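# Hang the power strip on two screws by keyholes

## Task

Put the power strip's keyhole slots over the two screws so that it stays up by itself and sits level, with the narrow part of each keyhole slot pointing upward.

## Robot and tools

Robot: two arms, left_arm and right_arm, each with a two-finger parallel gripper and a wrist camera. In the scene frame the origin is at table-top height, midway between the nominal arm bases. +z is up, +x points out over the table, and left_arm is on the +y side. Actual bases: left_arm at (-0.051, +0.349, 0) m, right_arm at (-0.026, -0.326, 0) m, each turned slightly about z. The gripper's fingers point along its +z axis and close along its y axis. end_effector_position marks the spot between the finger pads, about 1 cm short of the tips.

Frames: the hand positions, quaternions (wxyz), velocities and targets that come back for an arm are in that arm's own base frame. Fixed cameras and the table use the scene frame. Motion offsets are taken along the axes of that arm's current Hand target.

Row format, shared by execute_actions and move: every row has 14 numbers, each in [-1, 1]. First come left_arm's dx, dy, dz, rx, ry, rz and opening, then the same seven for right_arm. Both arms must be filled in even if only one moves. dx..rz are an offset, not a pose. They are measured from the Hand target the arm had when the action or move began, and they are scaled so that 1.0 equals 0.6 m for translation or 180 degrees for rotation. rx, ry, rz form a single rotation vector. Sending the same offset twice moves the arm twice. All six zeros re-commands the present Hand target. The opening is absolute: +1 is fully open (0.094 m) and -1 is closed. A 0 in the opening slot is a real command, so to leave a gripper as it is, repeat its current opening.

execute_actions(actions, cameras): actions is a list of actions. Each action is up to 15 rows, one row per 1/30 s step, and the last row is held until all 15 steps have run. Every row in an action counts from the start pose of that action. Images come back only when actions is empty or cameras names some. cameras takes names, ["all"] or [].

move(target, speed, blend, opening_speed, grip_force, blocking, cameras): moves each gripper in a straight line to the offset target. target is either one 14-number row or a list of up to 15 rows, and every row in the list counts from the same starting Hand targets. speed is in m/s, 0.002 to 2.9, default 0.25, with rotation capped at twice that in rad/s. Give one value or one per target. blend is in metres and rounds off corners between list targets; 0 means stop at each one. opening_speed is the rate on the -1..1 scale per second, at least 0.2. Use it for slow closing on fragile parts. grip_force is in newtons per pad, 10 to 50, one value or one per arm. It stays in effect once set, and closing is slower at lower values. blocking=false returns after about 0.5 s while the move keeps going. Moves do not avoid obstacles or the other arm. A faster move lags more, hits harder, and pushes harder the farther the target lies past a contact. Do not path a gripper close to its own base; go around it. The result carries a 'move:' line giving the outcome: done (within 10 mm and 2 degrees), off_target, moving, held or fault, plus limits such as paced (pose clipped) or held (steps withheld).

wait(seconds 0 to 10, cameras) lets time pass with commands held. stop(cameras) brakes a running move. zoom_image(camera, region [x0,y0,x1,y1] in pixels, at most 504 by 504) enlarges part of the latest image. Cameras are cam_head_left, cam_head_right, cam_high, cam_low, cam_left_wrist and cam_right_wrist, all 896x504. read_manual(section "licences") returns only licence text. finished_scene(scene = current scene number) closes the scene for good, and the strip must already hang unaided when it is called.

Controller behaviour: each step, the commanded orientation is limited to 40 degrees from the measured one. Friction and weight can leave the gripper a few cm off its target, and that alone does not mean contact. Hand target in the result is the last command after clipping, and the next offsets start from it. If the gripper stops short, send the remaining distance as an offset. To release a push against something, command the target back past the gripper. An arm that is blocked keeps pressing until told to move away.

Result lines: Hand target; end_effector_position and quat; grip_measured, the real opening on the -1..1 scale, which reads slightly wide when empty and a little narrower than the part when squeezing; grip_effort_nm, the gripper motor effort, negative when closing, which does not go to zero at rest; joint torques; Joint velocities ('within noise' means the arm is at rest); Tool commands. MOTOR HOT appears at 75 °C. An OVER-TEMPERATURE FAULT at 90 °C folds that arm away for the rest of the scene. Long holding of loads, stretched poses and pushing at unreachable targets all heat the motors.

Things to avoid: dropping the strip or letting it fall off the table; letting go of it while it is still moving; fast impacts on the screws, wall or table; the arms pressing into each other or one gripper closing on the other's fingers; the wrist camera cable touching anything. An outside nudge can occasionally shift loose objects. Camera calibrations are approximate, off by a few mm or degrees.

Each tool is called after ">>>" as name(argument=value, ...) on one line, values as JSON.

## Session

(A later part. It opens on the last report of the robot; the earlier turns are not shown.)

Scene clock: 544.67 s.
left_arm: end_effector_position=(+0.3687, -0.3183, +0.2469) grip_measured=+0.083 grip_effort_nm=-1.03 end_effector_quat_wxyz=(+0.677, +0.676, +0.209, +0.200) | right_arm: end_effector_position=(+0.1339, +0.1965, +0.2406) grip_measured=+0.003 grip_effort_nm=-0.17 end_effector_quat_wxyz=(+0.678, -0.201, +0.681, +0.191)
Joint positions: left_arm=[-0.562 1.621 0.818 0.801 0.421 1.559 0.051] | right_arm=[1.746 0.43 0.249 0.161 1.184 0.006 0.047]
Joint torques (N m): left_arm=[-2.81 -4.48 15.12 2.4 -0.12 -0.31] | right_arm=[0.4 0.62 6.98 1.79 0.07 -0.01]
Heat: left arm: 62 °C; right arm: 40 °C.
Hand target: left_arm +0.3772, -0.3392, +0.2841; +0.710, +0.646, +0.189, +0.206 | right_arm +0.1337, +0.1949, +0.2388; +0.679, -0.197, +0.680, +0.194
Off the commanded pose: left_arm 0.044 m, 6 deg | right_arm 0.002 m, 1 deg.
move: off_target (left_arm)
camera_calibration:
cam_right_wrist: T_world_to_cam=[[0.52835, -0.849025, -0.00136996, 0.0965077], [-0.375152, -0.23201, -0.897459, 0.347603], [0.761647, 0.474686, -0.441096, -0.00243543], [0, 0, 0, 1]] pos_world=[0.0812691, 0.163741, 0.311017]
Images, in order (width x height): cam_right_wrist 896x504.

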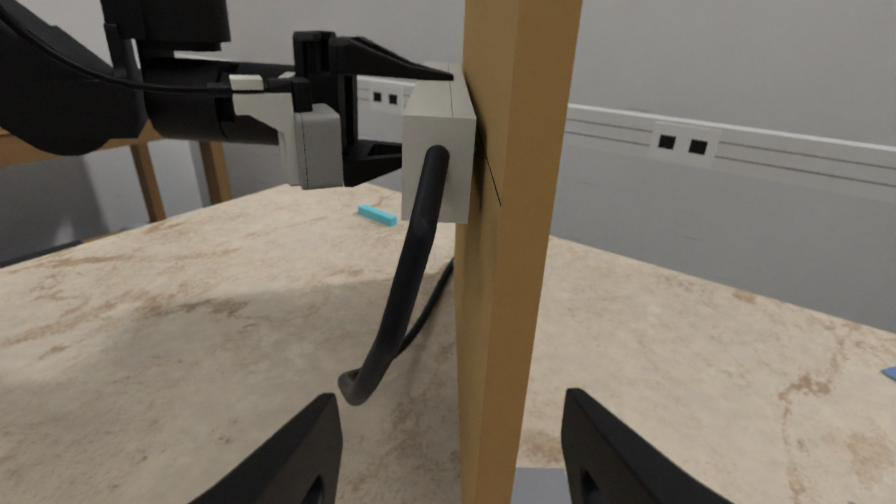

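>>> zoom_image(camera="cam_right_wrist", region=[425, 50, 505, 110])

>>> execute_actions(actions=[])

>>> zoom_image(camera="cam_head_right", region=[310, 140, 470, 310])

>>> zoom_image(camera="cam_head_left", region=[330, 180, 450, 300])

>>> zoom_image(camera="cam_low", region=[150, 100, 600, 400])

Scaled by 6.300 from the camera's 896x504 image, which has a finer 1280x720 frame.

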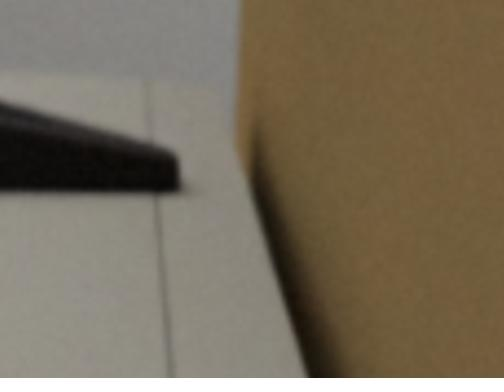

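Scene clock: 561.10 s.
left_arm: end_effector_position=(+0.3687, -0.3183, +0.2469) grip_measured=+0.083 grip_effort_nm=-1.03 end_effector_quat_wxyz=(+0.677, +0.676, +0.209, +0.200) | right_arm: end_effector_position=(+0.1339, +0.1965, +0.2406) grip_measured=+0.003 grip_effort_nm=-0.16 end_effector_quat_wxyz=(+0.678, -0.201, +0.681, +0.191)
Joint positions: left_arm=[-0.562 1.621 0.818 0.801 0.421 1.559 0.051] | right_arm=[1.746 0.43 0.249 0.161 1.184 0.006 0.047]
Joint velocities: within noise
Joint torques (N m): left_arm=[-2.82 -4.49 15.12 2.39 -0.11 -0.31] | right_arm=[0.4 0.64 6.91 1.78 0.07 -0.01]
Heat: left arm: 61 °C; right arm: 40 °C.
Hand target: left_arm +0.3772, -0.3392, +0.2841; +0.710, +0.646, +0.189, +0.206 | right_arm +0.1337, +0.1949, +0.2388; +0.679, -0.197, +0.680, +0.194
Tool commands: left_gripper/opening=-0.4 right_gripper/opening=+0.0
Off the commanded pose: left_arm 0.044 m, 6 deg | right_arm 0.002 m, 1 deg.
camera_calibration:
cam_left_wrist: T_world_to_cam=[[-0.0012666, -0.0350662, -0.999384, 0.236161], [0.519684, 0.85381, -0.030617, 0.125593], [0.854358, -0.519403, 0.0171419, -0.397504], [0, 0, 0, 1]] pos_world=[0.274641, -0.305416, 0.246675]
cam_right_wrist: T_world_to_cam=[[0.52835, -0.849025, -0.00136996, 0.0965077], [-0.375152, -0.23201, -0.897459, 0.347603], [0.761647, 0.474686, -0.441096, -0.00243543], [0, 0, 0, 1]] pos_world=[0.0812691, 0.163741, 0.311017]

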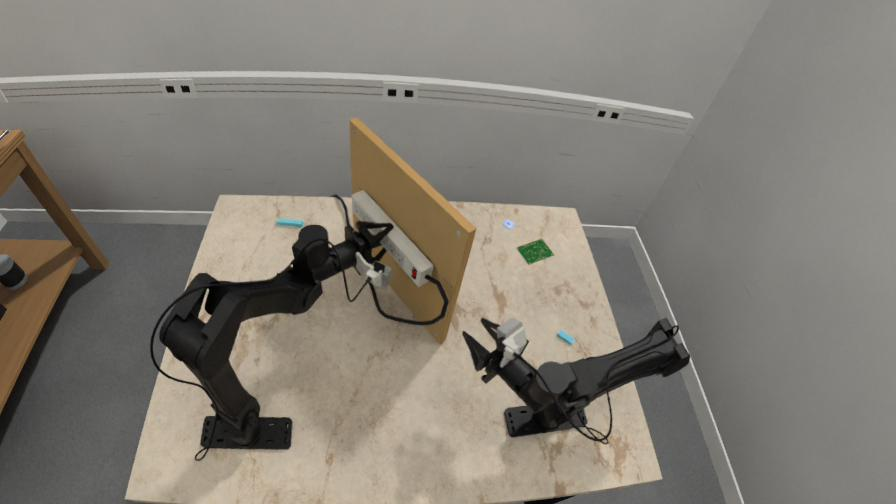

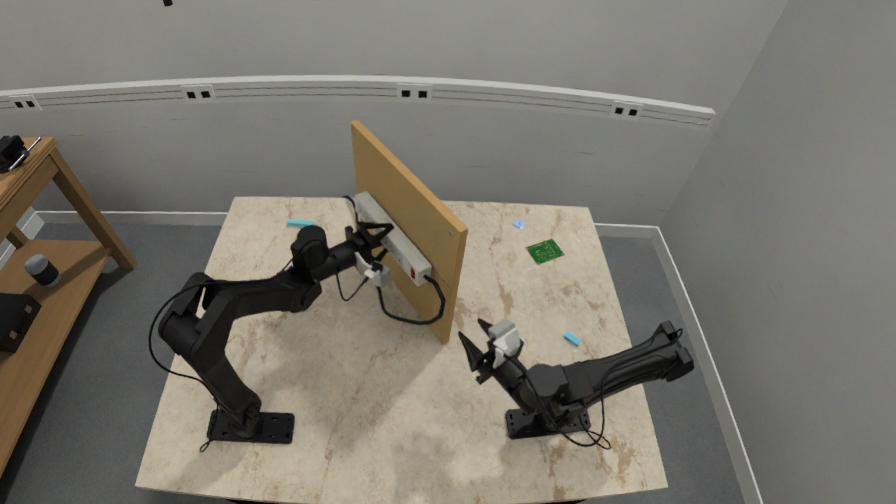

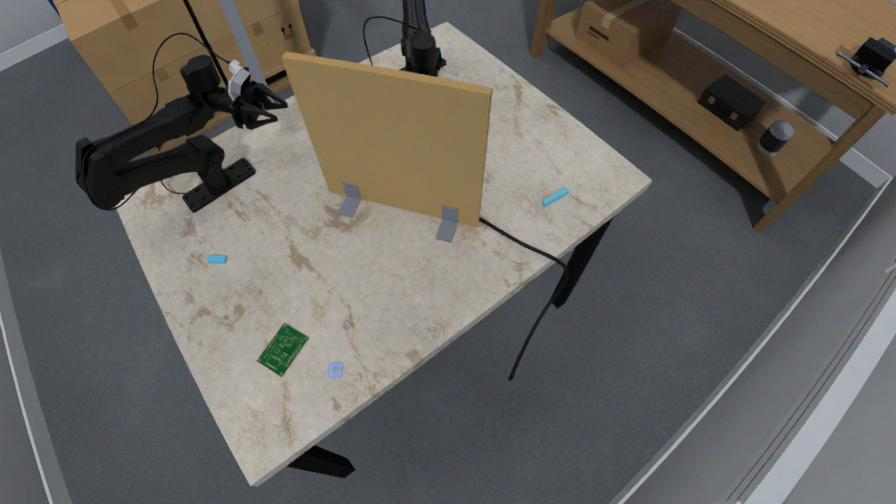

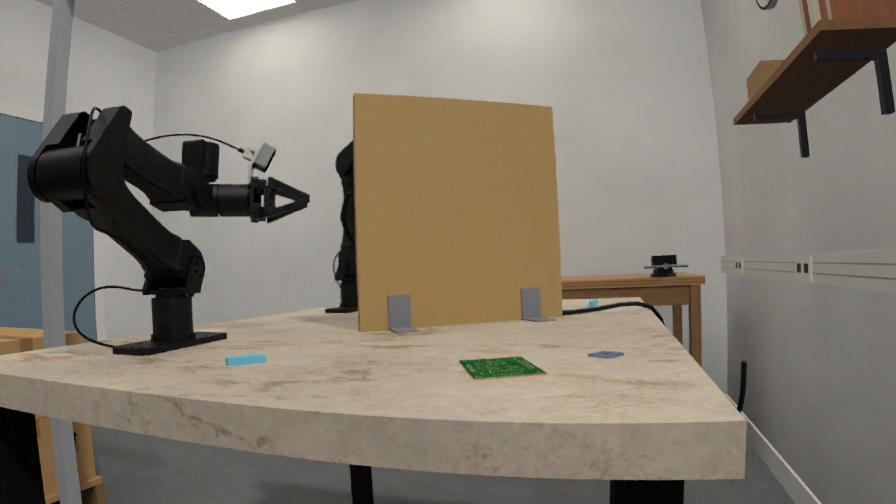

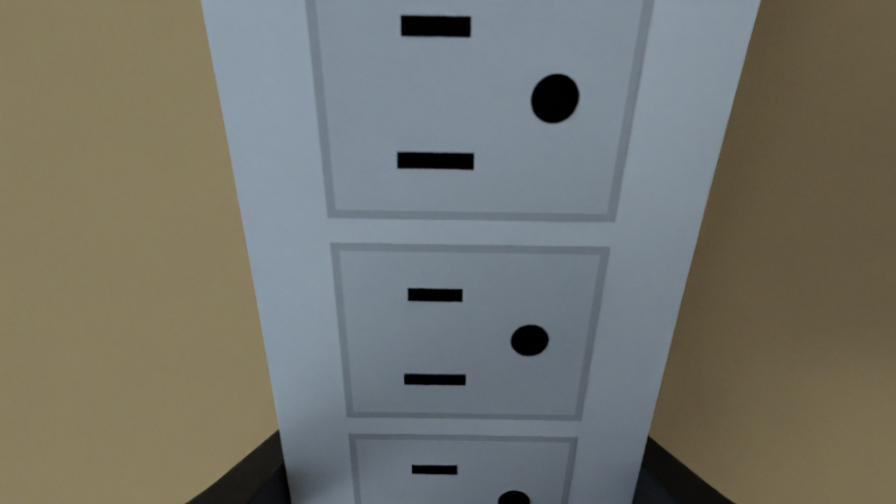

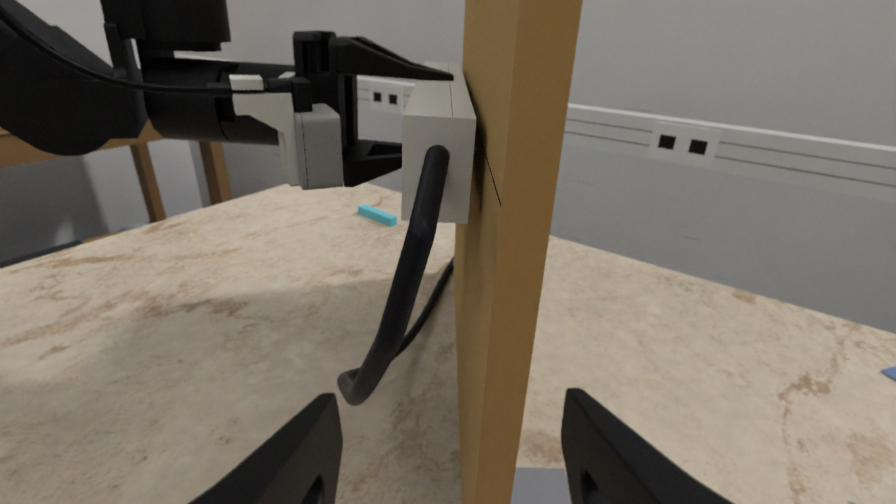

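Scaled by 2.965 from the camera's 896x504 image, which has a finer 1280x720 frame.

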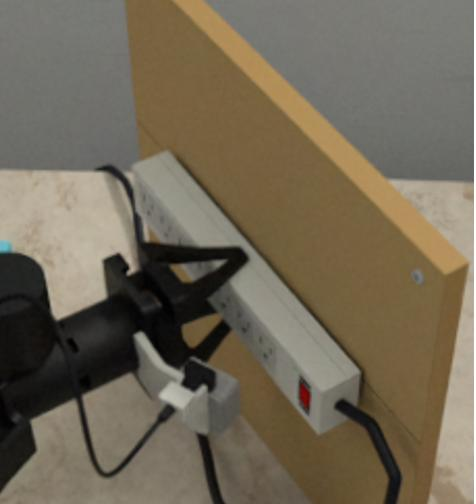

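Scaled by 4.200 from the camera's 896x504 image, which has a finer 1280x720 frame.

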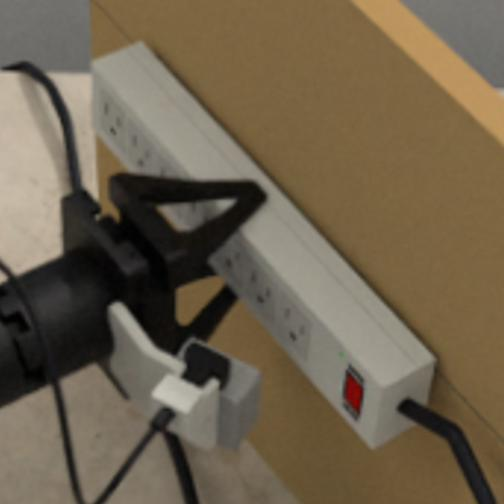

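Scaled by 1.120 from the camera's 896x504 image, which has a finer 1280x720 frame.

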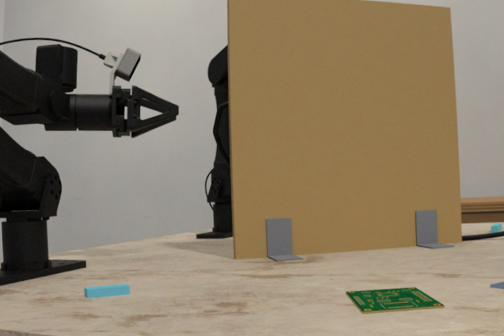

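>>> move(target=[[-0.002,0,-0.045,0,0,0,-0.4,0,0,0,0,0,0,0],[-0.002,0.068,-0.045,0,0,0,-0.4,0,0,0,0,0,0,0],[-0.002,0.068,0.004,0,0,0,-0.4,0,0,0,0,0,0,0]], speed=0.1, cameras=["cam_right_wrist"])

>>> zoom_image(camera="cam_right_wrist", region=[370, 20, 530, 220])

Scene clock: 595.33 s.
left_arm: end_effector_position=(+0.3721, -0.3228, +0.2915) grip_measured=+0.083 grip_effort_nm=-1.03 end_effector_quat_wxyz=(+0.681, +0.673, +0.205, +0.204) | right_arm: end_effector_position=(+0.1339, +0.1965, +0.2406) grip_measured=+0.003 grip_effort_nm=-0.17 end_effector_quat_wxyz=(+0.678, -0.201, +0.681, +0.191)
Joint positions: left_arm=[-0.568 1.562 0.942 0.631 0.415 1.561 0.051] | right_arm=[1.746 0.43 0.249 0.161 1.184 0.006 0.047]
Joint torques (N m): left_arm=[-2.39 -5.07 13.97 2.36 -0.07 -0.32] | right_arm=[0.24 0.61 6.86 1.74 0.09 -0.02]
Heat: left arm: 61 °C; right arm: 40 °C.
Hand target: left_arm +0.3754, -0.3387, +0.3250; +0.710, +0.646, +0.189, +0.206 | right_arm +0.1337, +0.1949, +0.2388; +0.679, -0.197, +0.680, +0.194
Off the commanded pose: left_arm 0.037 m, 5 deg | right_arm 0.002 m, 1 deg.
move: off_target (left_arm)
camera_calibration:
cam_right_wrist: T_world_to_cam=[[0.52835, -0.849025, -0.00136996, 0.0965077], [-0.375152, -0.23201, -0.897459, 0.347603], [0.761647, 0.474686, -0.441096, -0.00243543], [0, 0, 0, 1]] pos_world=[0.0812691, 0.163741, 0.311017]
Images, in order (width x height): cam_right_wrist 896x504.

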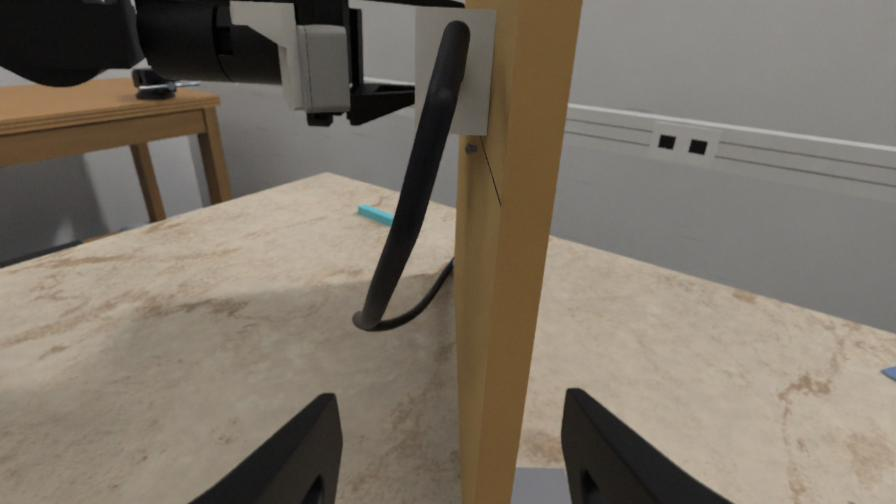

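Scaled by 2.520 from the camera's 896x504 image, which has a finer 1280x720 frame.

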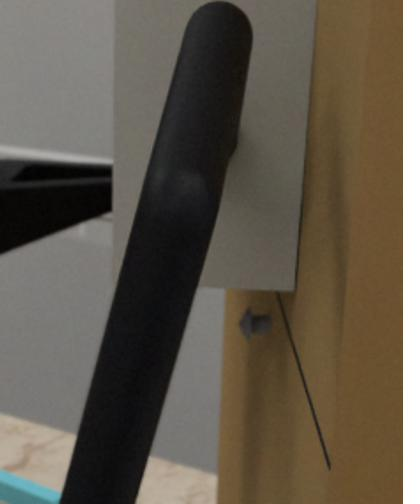

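>>> move(target=[0,-0.025,0,0,0,0,-0.4,0,0,0,0,0,0,0], speed=0.03)

>>> move(target=[0,-0.01,0,0,0,0,-0.4,0,0,0,0,0,0,0], speed=0.03)

>>> move(target=[0,-0.01,0,0,0,0,-0.4,0,0,0,0,0,0,0], speed=0.03, cameras=["cam_right_wrist"])

>>> zoom_image(camera="cam_right_wrist", region=[370, 20, 530, 220])

Scene clock: 600.23 s.
left_arm: end_effector_position=(+0.3724, -0.3234, +0.2915) grip_measured=+0.083 grip_effort_nm=-1.03 end_effector_quat_wxyz=(+0.684, +0.672, +0.200, +0.202) | right_arm: end_effector_position=(+0.1339, +0.1965, +0.2406) grip_measured=+0.003 grip_effort_nm=-0.17 end_effector_quat_wxyz=(+0.678, -0.201, +0.681, +0.191)
Joint positions: left_arm=[-0.564 1.571 0.942 0.648 0.431 1.56 0.051] | right_arm=[1.746 0.43 0.249 0.161 1.184 0.006 0.047]
Joint torques (N m): left_arm=[-3.12 -3.4 11.29 2.75 -0.26 -0.31] | right_arm=[0.46 0.69 6.89 1.79 0.1 0.02]
Heat: left arm: 62 °C; right arm: 40 °C.
Hand target: left_arm +0.3761, -0.3399, +0.3100; +0.710, +0.646, +0.189, +0.206 | right_arm +0.1337, +0.1949, +0.2388; +0.679, -0.197, +0.680, +0.194
Off the commanded pose: left_arm 0.025 m, 4 deg | right_arm 0.002 m, 1 deg.
move: off_target (left_arm)

Scene clock: 600.93 s.
left_arm: end_effector_position=(+0.3726, -0.3233, +0.2912) grip_measured=+0.083 grip_effort_nm=-1.03 end_effector_quat_wxyz=(+0.686, +0.670, +0.199, +0.202) | right_arm: end_effector_position=(+0.1339, +0.1965, +0.2406) grip_measured=+0.003 grip_effort_nm=-0.16 end_effector_quat_wxyz=(+0.678, -0.201, +0.681, +0.191)
Joint positions: left_arm=[-0.563 1.574 0.937 0.663 0.431 1.557 0.051] | right_arm=[1.746 0.43 0.249 0.161 1.184 0.006 0.047]
Joint torques (N m): left_arm=[-3.21 -2.71 10.65 2.84 -0.27 -0.27] | right_arm=[0.44 0.62 7.08 1.76 0.11 0.01]
Heat: left arm: 62 °C; right arm: 40 °C.
Hand target: left_arm +0.3765, -0.3403, +0.3042; +0.710, +0.646, +0.189, +0.206 | right_arm +0.1337, +0.1949, +0.2388; +0.679, -0.197, +0.680, +0.194
Off the commanded pose: left_arm 0.022 m, 4 deg | right_arm 0.002 m, 1 deg.
move: off_target (left_arm)

Scene clock: 601.87 s.
left_arm: end_effector_position=(+0.3722, -0.3231, +0.2905) grip_measured=+0.083 grip_effort_nm=-1.03 end_effector_quat_wxyz=(+0.691, +0.665, +0.197, +0.203) | right_arm: end_effector_position=(+0.1339, +0.1965, +0.2406) grip_measured=+0.003 grip_effort_nm=-0.17 end_effector_quat_wxyz=(+0.678, -0.201, +0.681, +0.191)
Joint positions: left_arm=[-0.563 1.581 0.924 0.701 0.433 1.551 0.051] | right_arm=[1.746 0.43 0.249 0.161 1.184 0.006 0.047]
Joint torques (N m): left_arm=[-3.43 -2.25 10.59 2.71 -0.31 -0.21] | right_arm=[0.47 0.61 6.93 1.81 0.09 -0.02]
Heat: left arm: 62 °C; right arm: 40 °C.
Hand target: left_arm +0.3767, -0.3409, +0.2981; +0.710, +0.646, +0.189, +0.206 | right_arm +0.1337, +0.1949, +0.2388; +0.679, -0.197, +0.680, +0.194
Off the commanded pose: left_arm 0.020 m, 3 deg | right_arm 0.002 m, 1 deg.
move: off_target (left_arm)
camera_calibration:
cam_right_wrist: T_world_to_cam=[[0.52835, -0.849025, -0.00136996, 0.0965077], [-0.375152, -0.23201, -0.897459, 0.347603], [0.761647, 0.474686, -0.441096, -0.00243543], [0, 0, 0, 1]] pos_world=[0.0812691, 0.163741, 0.311017]
Images, in order (width x height): cam_right_wrist 896x504.

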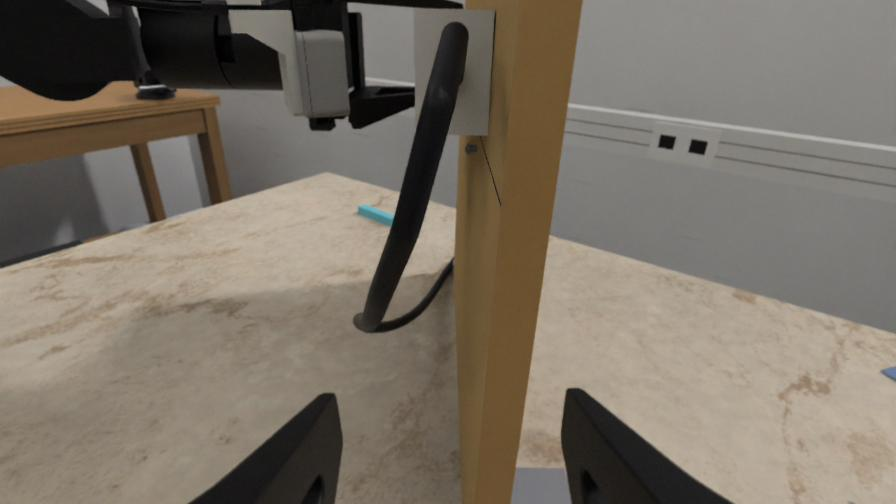

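Scaled by 2.520 from the camera's 896x504 image, which has a finer 1280x720 frame.

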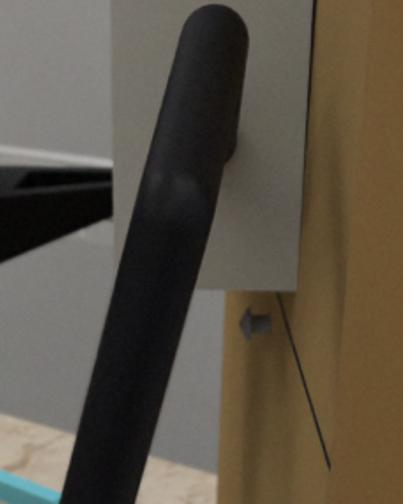

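>>> move(target=[[0,0.01,-0.029,0,0,0,-0.4,0,0,0,0,0,0,0],[0,0.0,-0.027,0,0,0,-0.4,0,0,0,0,0,0,0]], speed=0.03)

>>> move(target=[0,-0.006,0,0,0,0,-0.4,0,0,0,0,0,0,0], speed=0.03, cameras=["cam_right_wrist"])

>>> zoom_image(camera="cam_right_wrist", region=[370, 20, 530, 220])

Scene clock: 609.83 s.
left_arm: end_effector_position=(+0.3719, -0.3215, +0.2875) grip_measured=+0.083 grip_effort_nm=-1.03 end_effector_quat_wxyz=(+0.694, +0.661, +0.195, +0.210) | right_arm: end_effector_position=(+0.1339, +0.1965, +0.2406) grip_measured=+0.003 grip_effort_nm=-0.16 end_effector_quat_wxyz=(+0.678, -0.201, +0.681, +0.191)
Joint positions: left_arm=[-0.563 1.586 0.903 0.739 0.426 1.554 0.051] | right_arm=[1.746 0.43 0.249 0.161 1.184 0.006 0.047]
Joint torques (N m): left_arm=[-1.5 -6.27 7.62 2.43 -0.05 -0.26] | right_arm=[0.38 0.65 6.82 1.78 0.09 -0.01]
Heat: left arm: 65 °C; right arm: 40 °C.
Hand target: left_arm +0.3680, -0.3273, +0.2966; +0.710, +0.646, +0.189, +0.206 | right_arm +0.1337, +0.1949, +0.2388; +0.679, -0.197, +0.680, +0.194
Off the commanded pose: left_arm 0.011 m, 3 deg | right_arm 0.002 m, 1 deg.
move: off_target (left_arm)

Scene clock: 610.63 s.
left_arm: end_effector_position=(+0.3717, -0.3214, +0.2866) grip_measured=+0.083 grip_effort_nm=-1.02 end_effector_quat_wxyz=(+0.696, +0.658, +0.193, +0.212) | right_arm: end_effector_position=(+0.1339, +0.1965, +0.2406) grip_measured=+0.003 grip_effort_nm=-0.17 end_effector_quat_wxyz=(+0.678, -0.201, +0.681, +0.191)
Joint positions: left_arm=[-0.563 1.591 0.894 0.761 0.426 1.554 0.051] | right_arm=[1.746 0.43 0.249 0.161 1.184 0.006 0.047]
Joint torques (N m): left_arm=[-1.55 -6.05 7.62 2.37 -0.06 -0.26] | right_arm=[0.43 0.73 6.9 1.76 0.1 -0.05]
Heat: left arm: 65 °C; right arm: 40 °C.
Hand target: left_arm +0.3682, -0.3276, +0.2930; +0.710, +0.646, +0.189, +0.206 | right_arm +0.1337, +0.1949, +0.2388; +0.679, -0.197, +0.680, +0.194
Off the commanded pose: left_arm 0.010 m, 2 deg | right_arm 0.002 m, 1 deg.
move: done
camera_calibration:
cam_right_wrist: T_world_to_cam=[[0.52835, -0.849025, -0.00136996, 0.0965077], [-0.375152, -0.23201, -0.897459, 0.347603], [0.761647, 0.474686, -0.441096, -0.00243543], [0, 0, 0, 1]] pos_world=[0.0812691, 0.163741, 0.311017]
Images, in order (width x height): cam_right_wrist 896x504.

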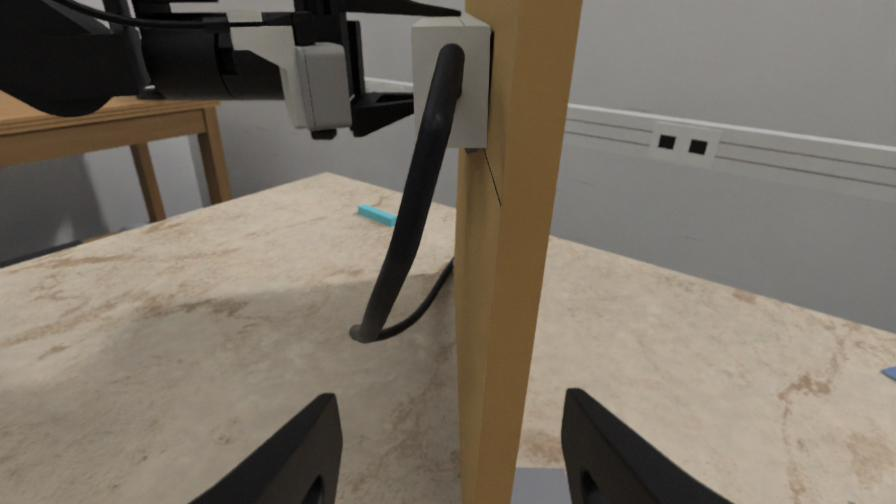

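Scaled by 2.520 from the camera's 896x504 image, which has a finer 1280x720 frame.

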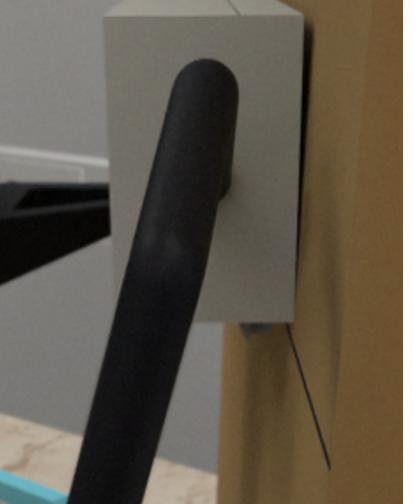

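>>> move(target=[0,-0.008,-0.004,0,0,0,-0.4,0,0,0,0,0,0,0], speed=0.03)

>>> move(target=[0,-0.008,0,0,0,0,-0.4,0,0,0,0,0,0,0], speed=0.03)

>>> move(target=[0,-0.008,0,0,0,0,-0.4,0,0,0,0,0,0,0], speed=0.03, cameras=["cam_right_wrist"])

>>> zoom_image(camera="cam_right_wrist", region=[370, 20, 530, 220])

Scene clock: 614.90 s.
left_arm: end_effector_position=(+0.3722, -0.3215, +0.2743) grip_measured=+0.083 grip_effort_nm=-1.03 end_effector_quat_wxyz=(+0.690, +0.664, +0.199, +0.208) | right_arm: end_effector_position=(+0.1339, +0.1965, +0.2406) grip_measured=+0.003 grip_effort_nm=-0.16 end_effector_quat_wxyz=(+0.678, -0.201, +0.681, +0.191)
Joint positions: left_arm=[-0.563 1.605 0.877 0.771 0.425 1.555 0.051] | right_arm=[1.746 0.43 0.249 0.161 1.184 0.006 0.047]
Joint torques (N m): left_arm=[-1.28 -7.02 7.36 2.51 -0.01 -0.27] | right_arm=[0.27 0.65 6.86 1.77 0.1 0.01]
Heat: left arm: 65 °C; right arm: 40 °C.
Hand target: left_arm +0.3671, -0.3260, +0.2879; +0.710, +0.646, +0.189, +0.206 | right_arm +0.1337, +0.1949, +0.2388; +0.679, -0.197, +0.680, +0.194
Off the commanded pose: left_arm 0.015 m, 3 deg | right_arm 0.002 m, 1 deg.
move: off_target (left_arm)

Scene clock: 615.73 s.
left_arm: end_effector_position=(+0.3721, -0.3213, +0.2741) grip_measured=+0.083 grip_effort_nm=-1.03 end_effector_quat_wxyz=(+0.694, +0.660, +0.196, +0.211) | right_arm: end_effector_position=(+0.1339, +0.1965, +0.2406) grip_measured=+0.003 grip_effort_nm=-0.16 end_effector_quat_wxyz=(+0.678, -0.201, +0.681, +0.191)
Joint positions: left_arm=[-0.563 1.611 0.869 0.799 0.424 1.555 0.051] | right_arm=[1.746 0.43 0.249 0.161 1.184 0.006 0.047]
Joint torques (N m): left_arm=[-1.35 -6.63 7.27 2.42 -0.02 -0.27] | right_arm=[0.4 0.66 7.01 1.77 0.11 -0.02]
Heat: left arm: 65 °C; right arm: 40 °C.
Hand target: left_arm +0.3674, -0.3264, +0.2832; +0.710, +0.646, +0.189, +0.206 | right_arm +0.1337, +0.1949, +0.2388; +0.679, -0.197, +0.680, +0.194
Off the commanded pose: left_arm 0.011 m, 3 deg | right_arm 0.002 m, 1 deg.
move: off_target (left_arm)

Scene clock: 616.57 s.
left_arm: end_effector_position=(+0.3718, -0.3211, +0.2738) grip_measured=+0.083 grip_effort_nm=-1.03 end_effector_quat_wxyz=(+0.698, +0.656, +0.193, +0.213) | right_arm: end_effector_position=(+0.1339, +0.1965, +0.2406) grip_measured=+0.003 grip_effort_nm=-0.16 end_effector_quat_wxyz=(+0.678, -0.201, +0.681, +0.191)
Joint positions: left_arm=[-0.563 1.619 0.859 0.831 0.424 1.55 0.051] | right_arm=[1.746 0.43 0.249 0.161 1.184 0.006 0.047]
Joint torques (N m): left_arm=[-1.43 -6.28 7.23 2.33 -0.03 -0.22] | right_arm=[0.23 0.59 6.86 1.79 0.11 -0.02]
Heat: left arm: 65 °C; right arm: 40 °C.
Hand target: left_arm +0.3676, -0.3267, +0.2785; +0.711, +0.646, +0.189, +0.206 | right_arm +0.1337, +0.1949, +0.2388; +0.679, -0.197, +0.680, +0.194
Off the commanded pose: left_arm 0.008 m, 2 deg | right_arm 0.002 m, 1 deg.
move: done
camera_calibration:
cam_right_wrist: T_world_to_cam=[[0.52835, -0.849025, -0.00136996, 0.0965077], [-0.375152, -0.23201, -0.897459, 0.347603], [0.761647, 0.474686, -0.441096, -0.00243543], [0, 0, 0, 1]] pos_world=[0.0812691, 0.163741, 0.311017]
Images, in order (width x height): cam_right_wrist 896x504.

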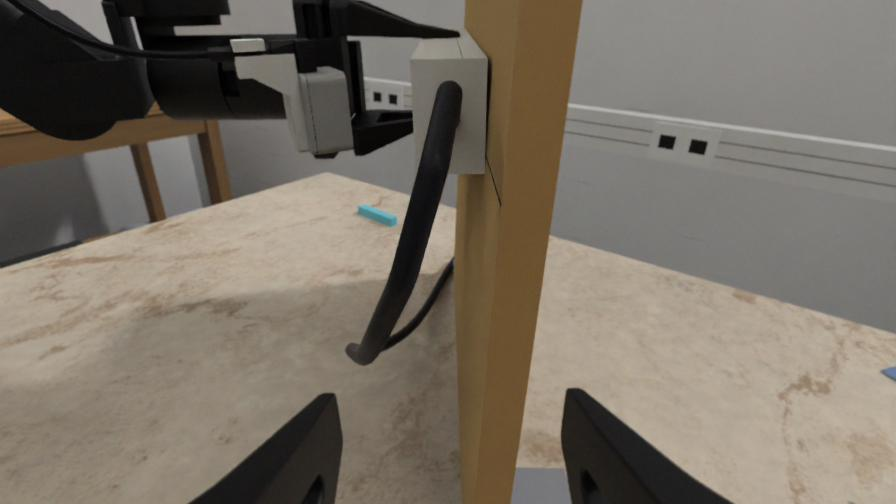

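Scaled by 2.520 from the camera's 896x504 image, which has a finer 1280x720 frame.

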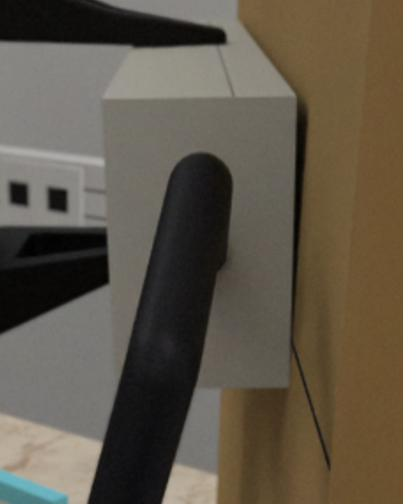

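>>> move(target=[0,-0.012,0,0,0,0,-0.4,0,0,0,0,0,0,0], speed=0.03)

>>> move(target=[0,-0.012,0,0,0,0,-0.4,0,0,0,0,0,0,0], speed=0.03, cameras=["cam_right_wrist"])

>>> zoom_image(camera="cam_right_wrist", region=[370, 20, 530, 220])

Scene clock: 621.30 s.
left_arm: end_effector_position=(+0.3713, -0.3208, +0.2730) grip_measured=+0.083 grip_effort_nm=-1.03 end_effector_quat_wxyz=(+0.705, +0.649, +0.191, +0.215) | right_arm: end_effector_position=(+0.1339, +0.1965, +0.2406) grip_measured=+0.003 grip_effort_nm=-0.17 end_effector_quat_wxyz=(+0.678, -0.201, +0.681, +0.191)
Joint positions: left_arm=[-0.563 1.631 0.845 0.88 0.424 1.542 0.051] | right_arm=[1.746 0.43 0.249 0.161 1.184 0.006 0.047]
Joint torques (N m): left_arm=[-1.54 -5.81 7.15 2.15 -0.06 -0.14] | right_arm=[0.38 0.65 6.94 1.79 0.12 -0.01]
Heat: left arm: 65 °C; right arm: 40 °C.
Hand target: left_arm +0.3680, -0.3273, +0.2713; +0.710, +0.646, +0.189, +0.206 | right_arm +0.1337, +0.1949, +0.2388; +0.679, -0.197, +0.680, +0.194
Off the commanded pose: left_arm 0.007 m, 1 deg | right_arm 0.002 m, 1 deg.
move: done

Scene clock: 622.17 s.
left_arm: end_effector_position=(+0.3709, -0.3205, +0.2723) grip_measured=+0.083 grip_effort_nm=-1.03 end_effector_quat_wxyz=(+0.711, +0.642, +0.188, +0.217) | right_arm: end_effector_position=(+0.1339, +0.1965, +0.2406) grip_measured=+0.003 grip_effort_nm=-0.16 end_effector_quat_wxyz=(+0.678, -0.201, +0.681, +0.191)
Joint positions: left_arm=[-0.563 1.645 0.832 0.93 0.424 1.533 0.051] | right_arm=[1.746 0.43 0.249 0.161 1.184 0.006 0.047]
Joint torques (N m): left_arm=[-1.65 -5.42 7.04 1.96 -0.06 -0.07] | right_arm=[0.43 0.57 6.93 1.79 0.12 -0.01]
Heat: left arm: 65 °C; right arm: 40 °C.
Hand target: left_arm +0.3683, -0.3279, +0.2641; +0.710, +0.646, +0.189, +0.206 | right_arm +0.1337, +0.1949, +0.2388; +0.679, -0.197, +0.680, +0.194
Off the commanded pose: left_arm 0.011 m, 1 deg | right_arm 0.002 m, 1 deg.
move: off_target (left_arm)
camera_calibration:
cam_right_wrist: T_world_to_cam=[[0.52835, -0.849025, -0.00136996, 0.0965077], [-0.375152, -0.23201, -0.897459, 0.347603], [0.761647, 0.474686, -0.441096, -0.00243543], [0, 0, 0, 1]] pos_world=[0.0812691, 0.163741, 0.311017]
Images, in order (width x height): cam_right_wrist 896x504.

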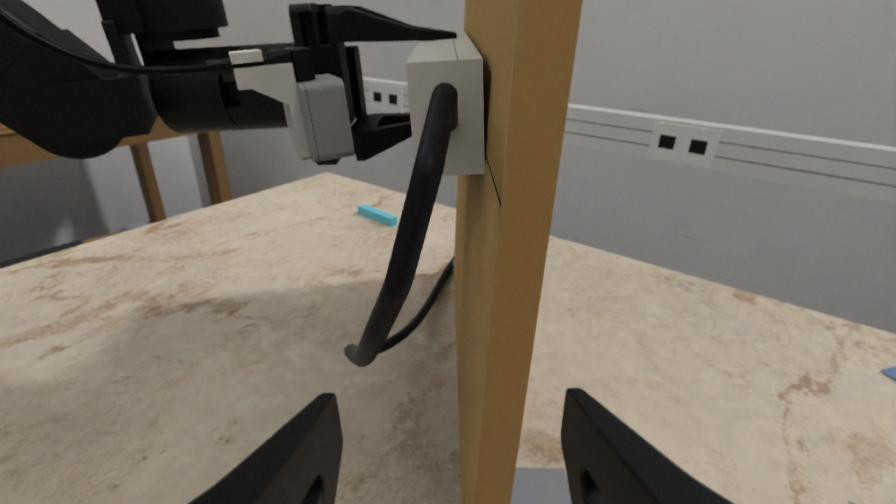

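Scaled by 2.520 from the camera's 896x504 image, which has a finer 1280x720 frame.

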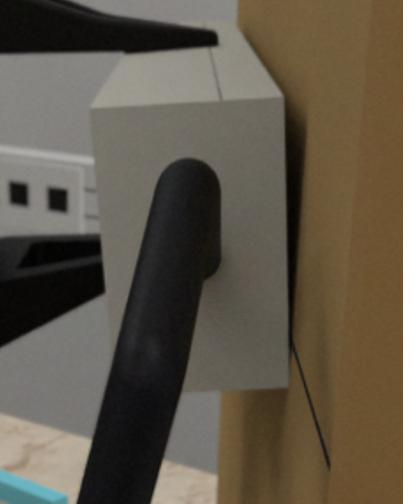

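>>> move(target=[[0.002,0,-0.04,0,0,0,-0.4,0,0,0,0,0,0,0],[0.002,0.065,-0.035,0,0,0,-0.4,0,0,0,0,0,0,0],[0.003,0.029,-0.007,0,0,0,-0.4,0,0,0,0,0,0,0],[0.006,0.033,0.027,0,0,0,-0.4,0,0,0,0,0,0,0]], speed=0.08)

Scene clock: 632.47 s.
left_arm: end_effector_position=(+0.3700, -0.3179, +0.2474) grip_measured=+0.083 grip_effort_nm=-1.03 end_effector_quat_wxyz=(+0.677, +0.677, +0.208, +0.198) | right_arm: end_effector_position=(+0.1339, +0.1965, +0.2406) grip_measured=+0.003 grip_effort_nm=-0.17 end_effector_quat_wxyz=(+0.678, -0.201, +0.681, +0.191)
Joint positions: left_arm=[-0.557 1.624 0.825 0.794 0.43 1.559 0.051] | right_arm=[1.746 0.43 0.249 0.161 1.184 0.006 0.047]
Joint torques (N m): left_arm=[-2.73 -4.66 15.05 2.42 -0.14 -0.32] | right_arm=[0.4 0.55 6.84 1.76 0.09 -0.04]
Heat: left arm: 63 °C; right arm: 39 °C.
Hand target: left_arm +0.3790, -0.3380, +0.2853; +0.710, +0.646, +0.189, +0.206 | right_arm +0.1337, +0.1949, +0.2388; +0.679, -0.197, +0.680, +0.194
Off the commanded pose: left_arm 0.044 m, 6 deg | right_arm 0.002 m, 1 deg.
move: off_target (left_arm)

>>> move(target=[0.0,0,-0.02,0,0,0,-0.4,0,0,0,0,0,0,0], speed=0.05)

>>> move(target=[-0.014,0,0,0,0,0,-0.4,0,0,0,0,0,0,0], speed=0.03)

>>> move(target=[0.0,0.007,0,0,0,0,-0.4,0,0,0,0,0,0,0], speed=0.03)

>>> move(target=[0.014,0.0,0,0,0,0,-0.4,0,0,0,0,0,0,0], speed=0.03)

Scene clock: 640.30 s.
left_arm: end_effector_position=(+0.3700, -0.3175, +0.2474) grip_measured=+0.083 grip_effort_nm=-1.03 end_effector_quat_wxyz=(+0.677, +0.678, +0.208, +0.198) | right_arm: end_effector_position=(+0.1339, +0.1965, +0.2406) grip_measured=+0.003 grip_effort_nm=-0.16 end_effector_quat_wxyz=(+0.678, -0.201, +0.681, +0.191)
Joint positions: left_arm=[-0.555 1.624 0.825 0.794 0.435 1.559 0.051] | right_arm=[1.746 0.43 0.249 0.161 1.184 0.006 0.047]
Joint torques (N m): left_arm=[-1.54 -6.97 11.93 2.48 -0.04 -0.32] | right_arm=[0.44 0.61 6.99 1.78 0.1 0.04]
Heat: left arm: 63 °C; right arm: 39 °C.
Hand target: left_arm +0.3726, -0.3279, +0.2842; +0.710, +0.646, +0.189, +0.206 | right_arm +0.1337, +0.1949, +0.2388; +0.679, -0.197, +0.680, +0.194
Off the commanded pose: left_arm 0.038 m, 6 deg | right_arm 0.002 m, 1 deg.
move: off_target (left_arm)

Scene clock: 641.00 s.
left_arm: end_effector_position=(+0.3700, -0.3176, +0.2474) grip_measured=+0.083 grip_effort_nm=-1.03 end_effector_quat_wxyz=(+0.677, +0.677, +0.208, +0.198) | right_arm: end_effector_position=(+0.1339, +0.1965, +0.2406) grip_measured=+0.003 grip_effort_nm=-0.17 end_effector_quat_wxyz=(+0.678, -0.201, +0.681, +0.191)
Joint positions: left_arm=[-0.555 1.624 0.825 0.794 0.433 1.559 0.051] | right_arm=[1.746 0.43 0.249 0.161 1.184 0.006 0.047]
Joint torques (N m): left_arm=[-3.71 -8.01 10.8 2.48 -0.25 -0.32] | right_arm=[0.31 0.69 6.82 1.78 0.11 -0.01]
Heat: left arm: 63 °C; right arm: 39 °C.
Hand target: left_arm +0.3655, -0.3324, +0.2842; +0.710, +0.646, +0.189, +0.206 | right_arm +0.1337, +0.1949, +0.2388; +0.679, -0.197, +0.680, +0.194
Off the commanded pose: left_arm 0.040 m, 6 deg | right_arm 0.002 m, 1 deg.
move: off_target (left_arm)

Scene clock: 641.70 s.
left_arm: end_effector_position=(+0.3700, -0.3174, +0.2474) grip_measured=+0.083 grip_effort_nm=-1.03 end_effector_quat_wxyz=(+0.676, +0.678, +0.210, +0.199) | right_arm: end_effector_position=(+0.1339, +0.1965, +0.2406) grip_measured=+0.003 grip_effort_nm=-0.17 end_effector_quat_wxyz=(+0.678, -0.201, +0.681, +0.191)
Joint positions: left_arm=[-0.558 1.62 0.825 0.787 0.426 1.56 0.051] | right_arm=[1.746 0.43 0.249 0.161 1.184 0.006 0.047]
Joint torques (N m): left_arm=[-3.43 -8.55 11.44 2.39 -0.17 -0.32] | right_arm=[0.27 0.65 6.83 1.76 0.09 0.02]
Heat: left arm: 63 °C; right arm: 39 °C.
Hand target: left_arm +0.3654, -0.3320, +0.2884; +0.710, +0.646, +0.189, +0.206 | right_arm +0.1337, +0.1949, +0.2388; +0.679, -0.197, +0.680, +0.194
Off the commanded pose: left_arm 0.044 m, 6 deg | right_arm 0.002 m, 1 deg.
move: off_target (left_arm)

Scene clock: 642.40 s.
left_arm: end_effector_position=(+0.3697, -0.3176, +0.2474) grip_measured=+0.083 grip_effort_nm=-1.03 end_effector_quat_wxyz=(+0.676, +0.678, +0.210, +0.198) | right_arm: end_effector_position=(+0.1339, +0.1965, +0.2406) grip_measured=+0.003 grip_effort_nm=-0.16 end_effector_quat_wxyz=(+0.678, -0.201, +0.681, +0.191)
Joint positions: left_arm=[-0.558 1.619 0.825 0.785 0.428 1.561 0.051] | right_arm=[1.746 0.43 0.249 0.161 1.184 0.006 0.047]
Joint torques (N m): left_arm=[-1.17 -7.46 12.55 2.4 0.04 -0.33] | right_arm=[0.31 0.65 6.9 1.74 0.11 -0.04]
Heat: left arm: 63 °C; right arm: 39 °C.
Hand target: left_arm +0.3724, -0.3275, +0.2883; +0.710, +0.646, +0.189, +0.206 | right_arm +0.1337, +0.1949, +0.2388; +0.679, -0.197, +0.680, +0.194
Off the commanded pose: left_arm 0.042 m, 6 deg | right_arm 0.002 m, 1 deg.
move: off_target (left_arm)

>>> move(target=[0.0,0,0.025,0,0,0,-0.4,0,0,0,0,0,0,0], speed=0.05, cameras=["cam_right_wrist","cam_head_left"])

>>> zoom_image(camera="cam_right_wrist", region=[440, 60, 520, 240])

>>> zoom_image(camera="cam_head_left", region=[340, 180, 450, 290])

Scene clock: 645.90 s.
left_arm: end_effector_position=(+0.3702, -0.3181, +0.2474) grip_measured=+0.083 grip_effort_nm=-1.03 end_effector_quat_wxyz=(+0.674, +0.681, +0.209, +0.196) | right_arm: end_effector_position=(+0.1339, +0.1965, +0.2406) grip_measured=+0.003 grip_effort_nm=-0.17 end_effector_quat_wxyz=(+0.678, -0.201, +0.681, +0.191)
Joint positions: left_arm=[-0.556 1.619 0.833 0.77 0.433 1.564 0.051] | right_arm=[1.746 0.43 0.249 0.161 1.184 0.006 0.047]
Joint torques (N m): left_arm=[-3.04 -4.6 15.73 2.45 -0.18 -0.36] | right_arm=[0.32 0.53 6.9 1.78 0.12 -0.01]
Heat: left arm: 64 °C; right arm: 39 °C.
Hand target: left_arm +0.3804, -0.3402, +0.2897; +0.710, +0.646, +0.189, +0.206 | right_arm +0.1337, +0.1949, +0.2388; +0.679, -0.197, +0.680, +0.194
Off the commanded pose: left_arm 0.049 m, 6 deg | right_arm 0.002 m, 1 deg.
move: off_target (left_arm)
camera_calibration:
cam_right_wrist: T_world_to_cam=[[0.52835, -0.849025, -0.00136996, 0.0965077], [-0.375152, -0.23201, -0.897459, 0.347603], [0.761647, 0.474686, -0.441096, -0.00243543], [0, 0, 0, 1]] pos_world=[0.0812691, 0.163741, 0.311017]
Images, in order (width x height): cam_head_left 896x504, cam_right_wrist 896x504.

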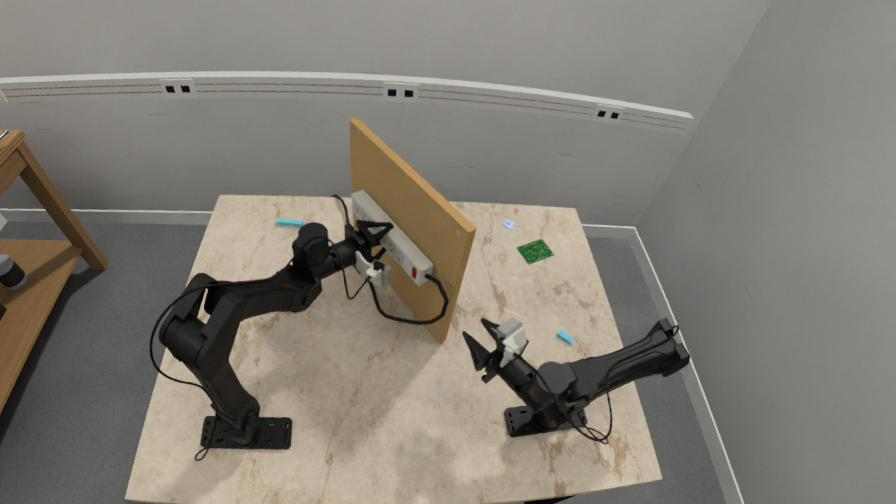

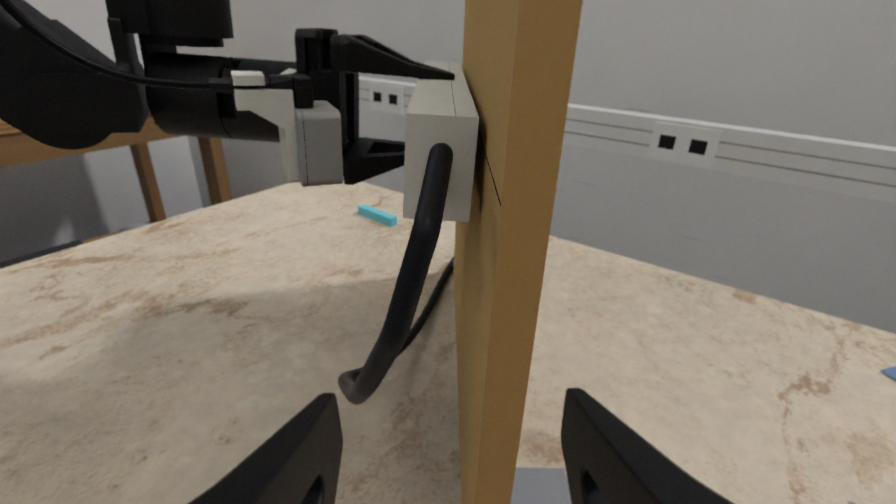

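Scaled by 2.800 from the camera's 896x504 image, which has a finer 1280x720 frame.

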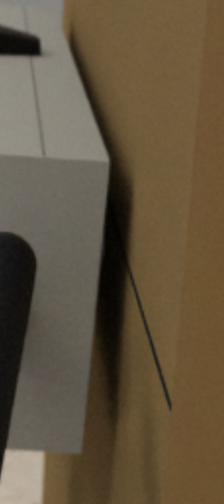

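Scaled by 4.582 from the camera's 896x504 image, which has a finer 1280x720 frame.

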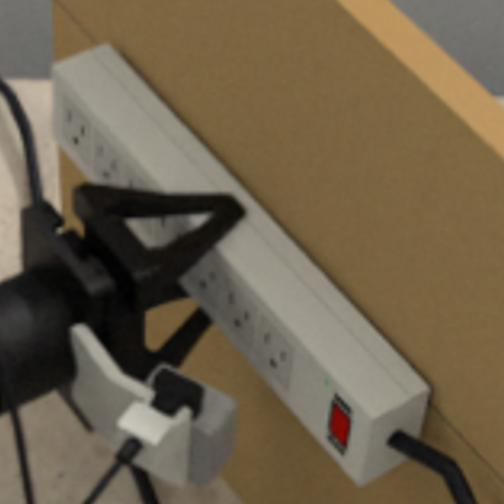

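>>> move(target=[0.0,0,0.0,0,-0.012,0.015,-0.4,0,0,0,0,0,0,0], speed=0.05)

>>> move(target=[0.0,0,0.0,0,0,-0.03,-0.4,0,0,0,0,0,0,0], speed=0.05, cameras=["cam_right_wrist"])

>>> zoom_image(camera="cam_right_wrist", region=[440, 60, 520, 240])

Scene clock: 651.77 s.
left_arm: end_effector_position=(+0.3722, -0.3186, +0.2467) grip_measured=+0.083 grip_effort_nm=-1.03 end_effector_quat_wxyz=(+0.672, +0.687, +0.197, +0.195) | right_arm: end_effector_position=(+0.1339, +0.1965, +0.2406) grip_measured=+0.003 grip_effort_nm=-0.17 end_effector_quat_wxyz=(+0.678, -0.201, +0.681, +0.191)
Joint positions: left_arm=[-0.544 1.63 0.849 0.759 0.466 1.584 0.051] | right_arm=[1.746 0.43 0.249 0.161 1.184 0.006 0.047]
Joint torques (N m): left_arm=[-2.5 -4.83 15.23 2.59 0.02 -0.12] | right_arm=[0.58 0.44 6.95 1.77 0.1 -0.03]
Heat: left arm: 64 °C; right arm: 39 °C.
Hand target: left_arm +0.3805, -0.3401, +0.2898; +0.709, +0.654, +0.160, +0.211 | right_arm +0.1337, +0.1949, +0.2388; +0.679, -0.197, +0.680, +0.194
Off the commanded pose: left_arm 0.049 m, 7 deg | right_arm 0.002 m, 1 deg.
move: off_target (left_arm)

Scene clock: 652.93 s.
left_arm: end_effector_position=(+0.3719, -0.3188, +0.2467) grip_measured=+0.083 grip_effort_nm=-1.03 end_effector_quat_wxyz=(+0.673, +0.686, +0.199, +0.191) | right_arm: end_effector_position=(+0.1339, +0.1965, +0.2406) grip_measured=+0.003 grip_effort_nm=-0.16 end_effector_quat_wxyz=(+0.678, -0.201, +0.681, +0.191)
Joint positions: left_arm=[-0.544 1.63 0.849 0.759 0.468 1.575 0.051] | right_arm=[1.746 0.43 0.249 0.161 1.184 0.006 0.047]
Joint torques (N m): left_arm=[-2.32 -4.89 15.75 2.46 0.07 -0.86] | right_arm=[0.31 0.75 6.82 1.78 0.07 0]
Heat: left arm: 64 °C; right arm: 39 °C.
Hand target: left_arm +0.3805, -0.3401, +0.2898; +0.718, +0.645, +0.191, +0.177 | right_arm +0.1337, +0.1949, +0.2388; +0.679, -0.197, +0.680, +0.194
Off the commanded pose: left_arm 0.049 m, 7 deg | right_arm 0.002 m, 1 deg.
move: off_target (left_arm)
camera_calibration:
cam_right_wrist: T_world_to_cam=[[0.52835, -0.849025, -0.00136996, 0.0965077], [-0.375152, -0.23201, -0.897459, 0.347603], [0.761647, 0.474686, -0.441096, -0.00243543], [0, 0, 0, 1]] pos_world=[0.0812691, 0.163741, 0.311017]
Images, in order (width x height): cam_right_wrist 896x504.

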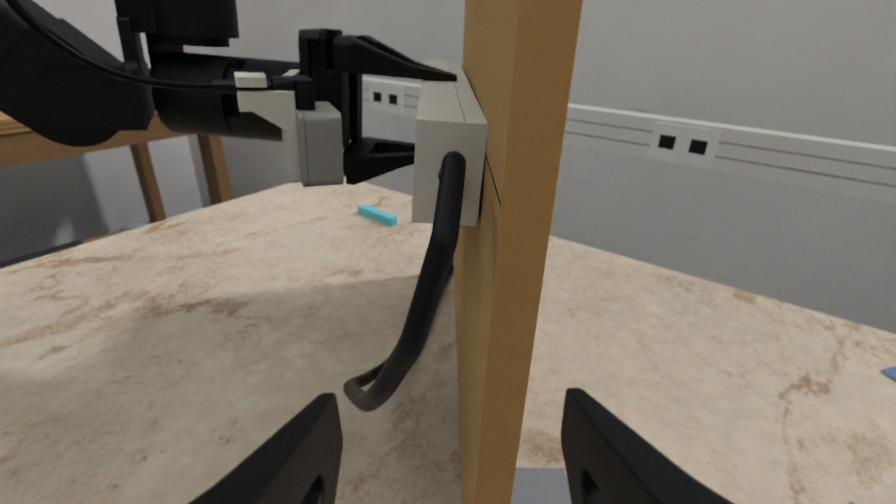

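Scaled by 2.800 from the camera's 896x504 image, which has a finer 1280x720 frame.

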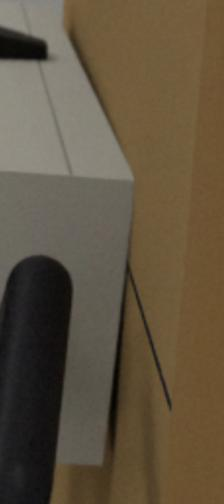

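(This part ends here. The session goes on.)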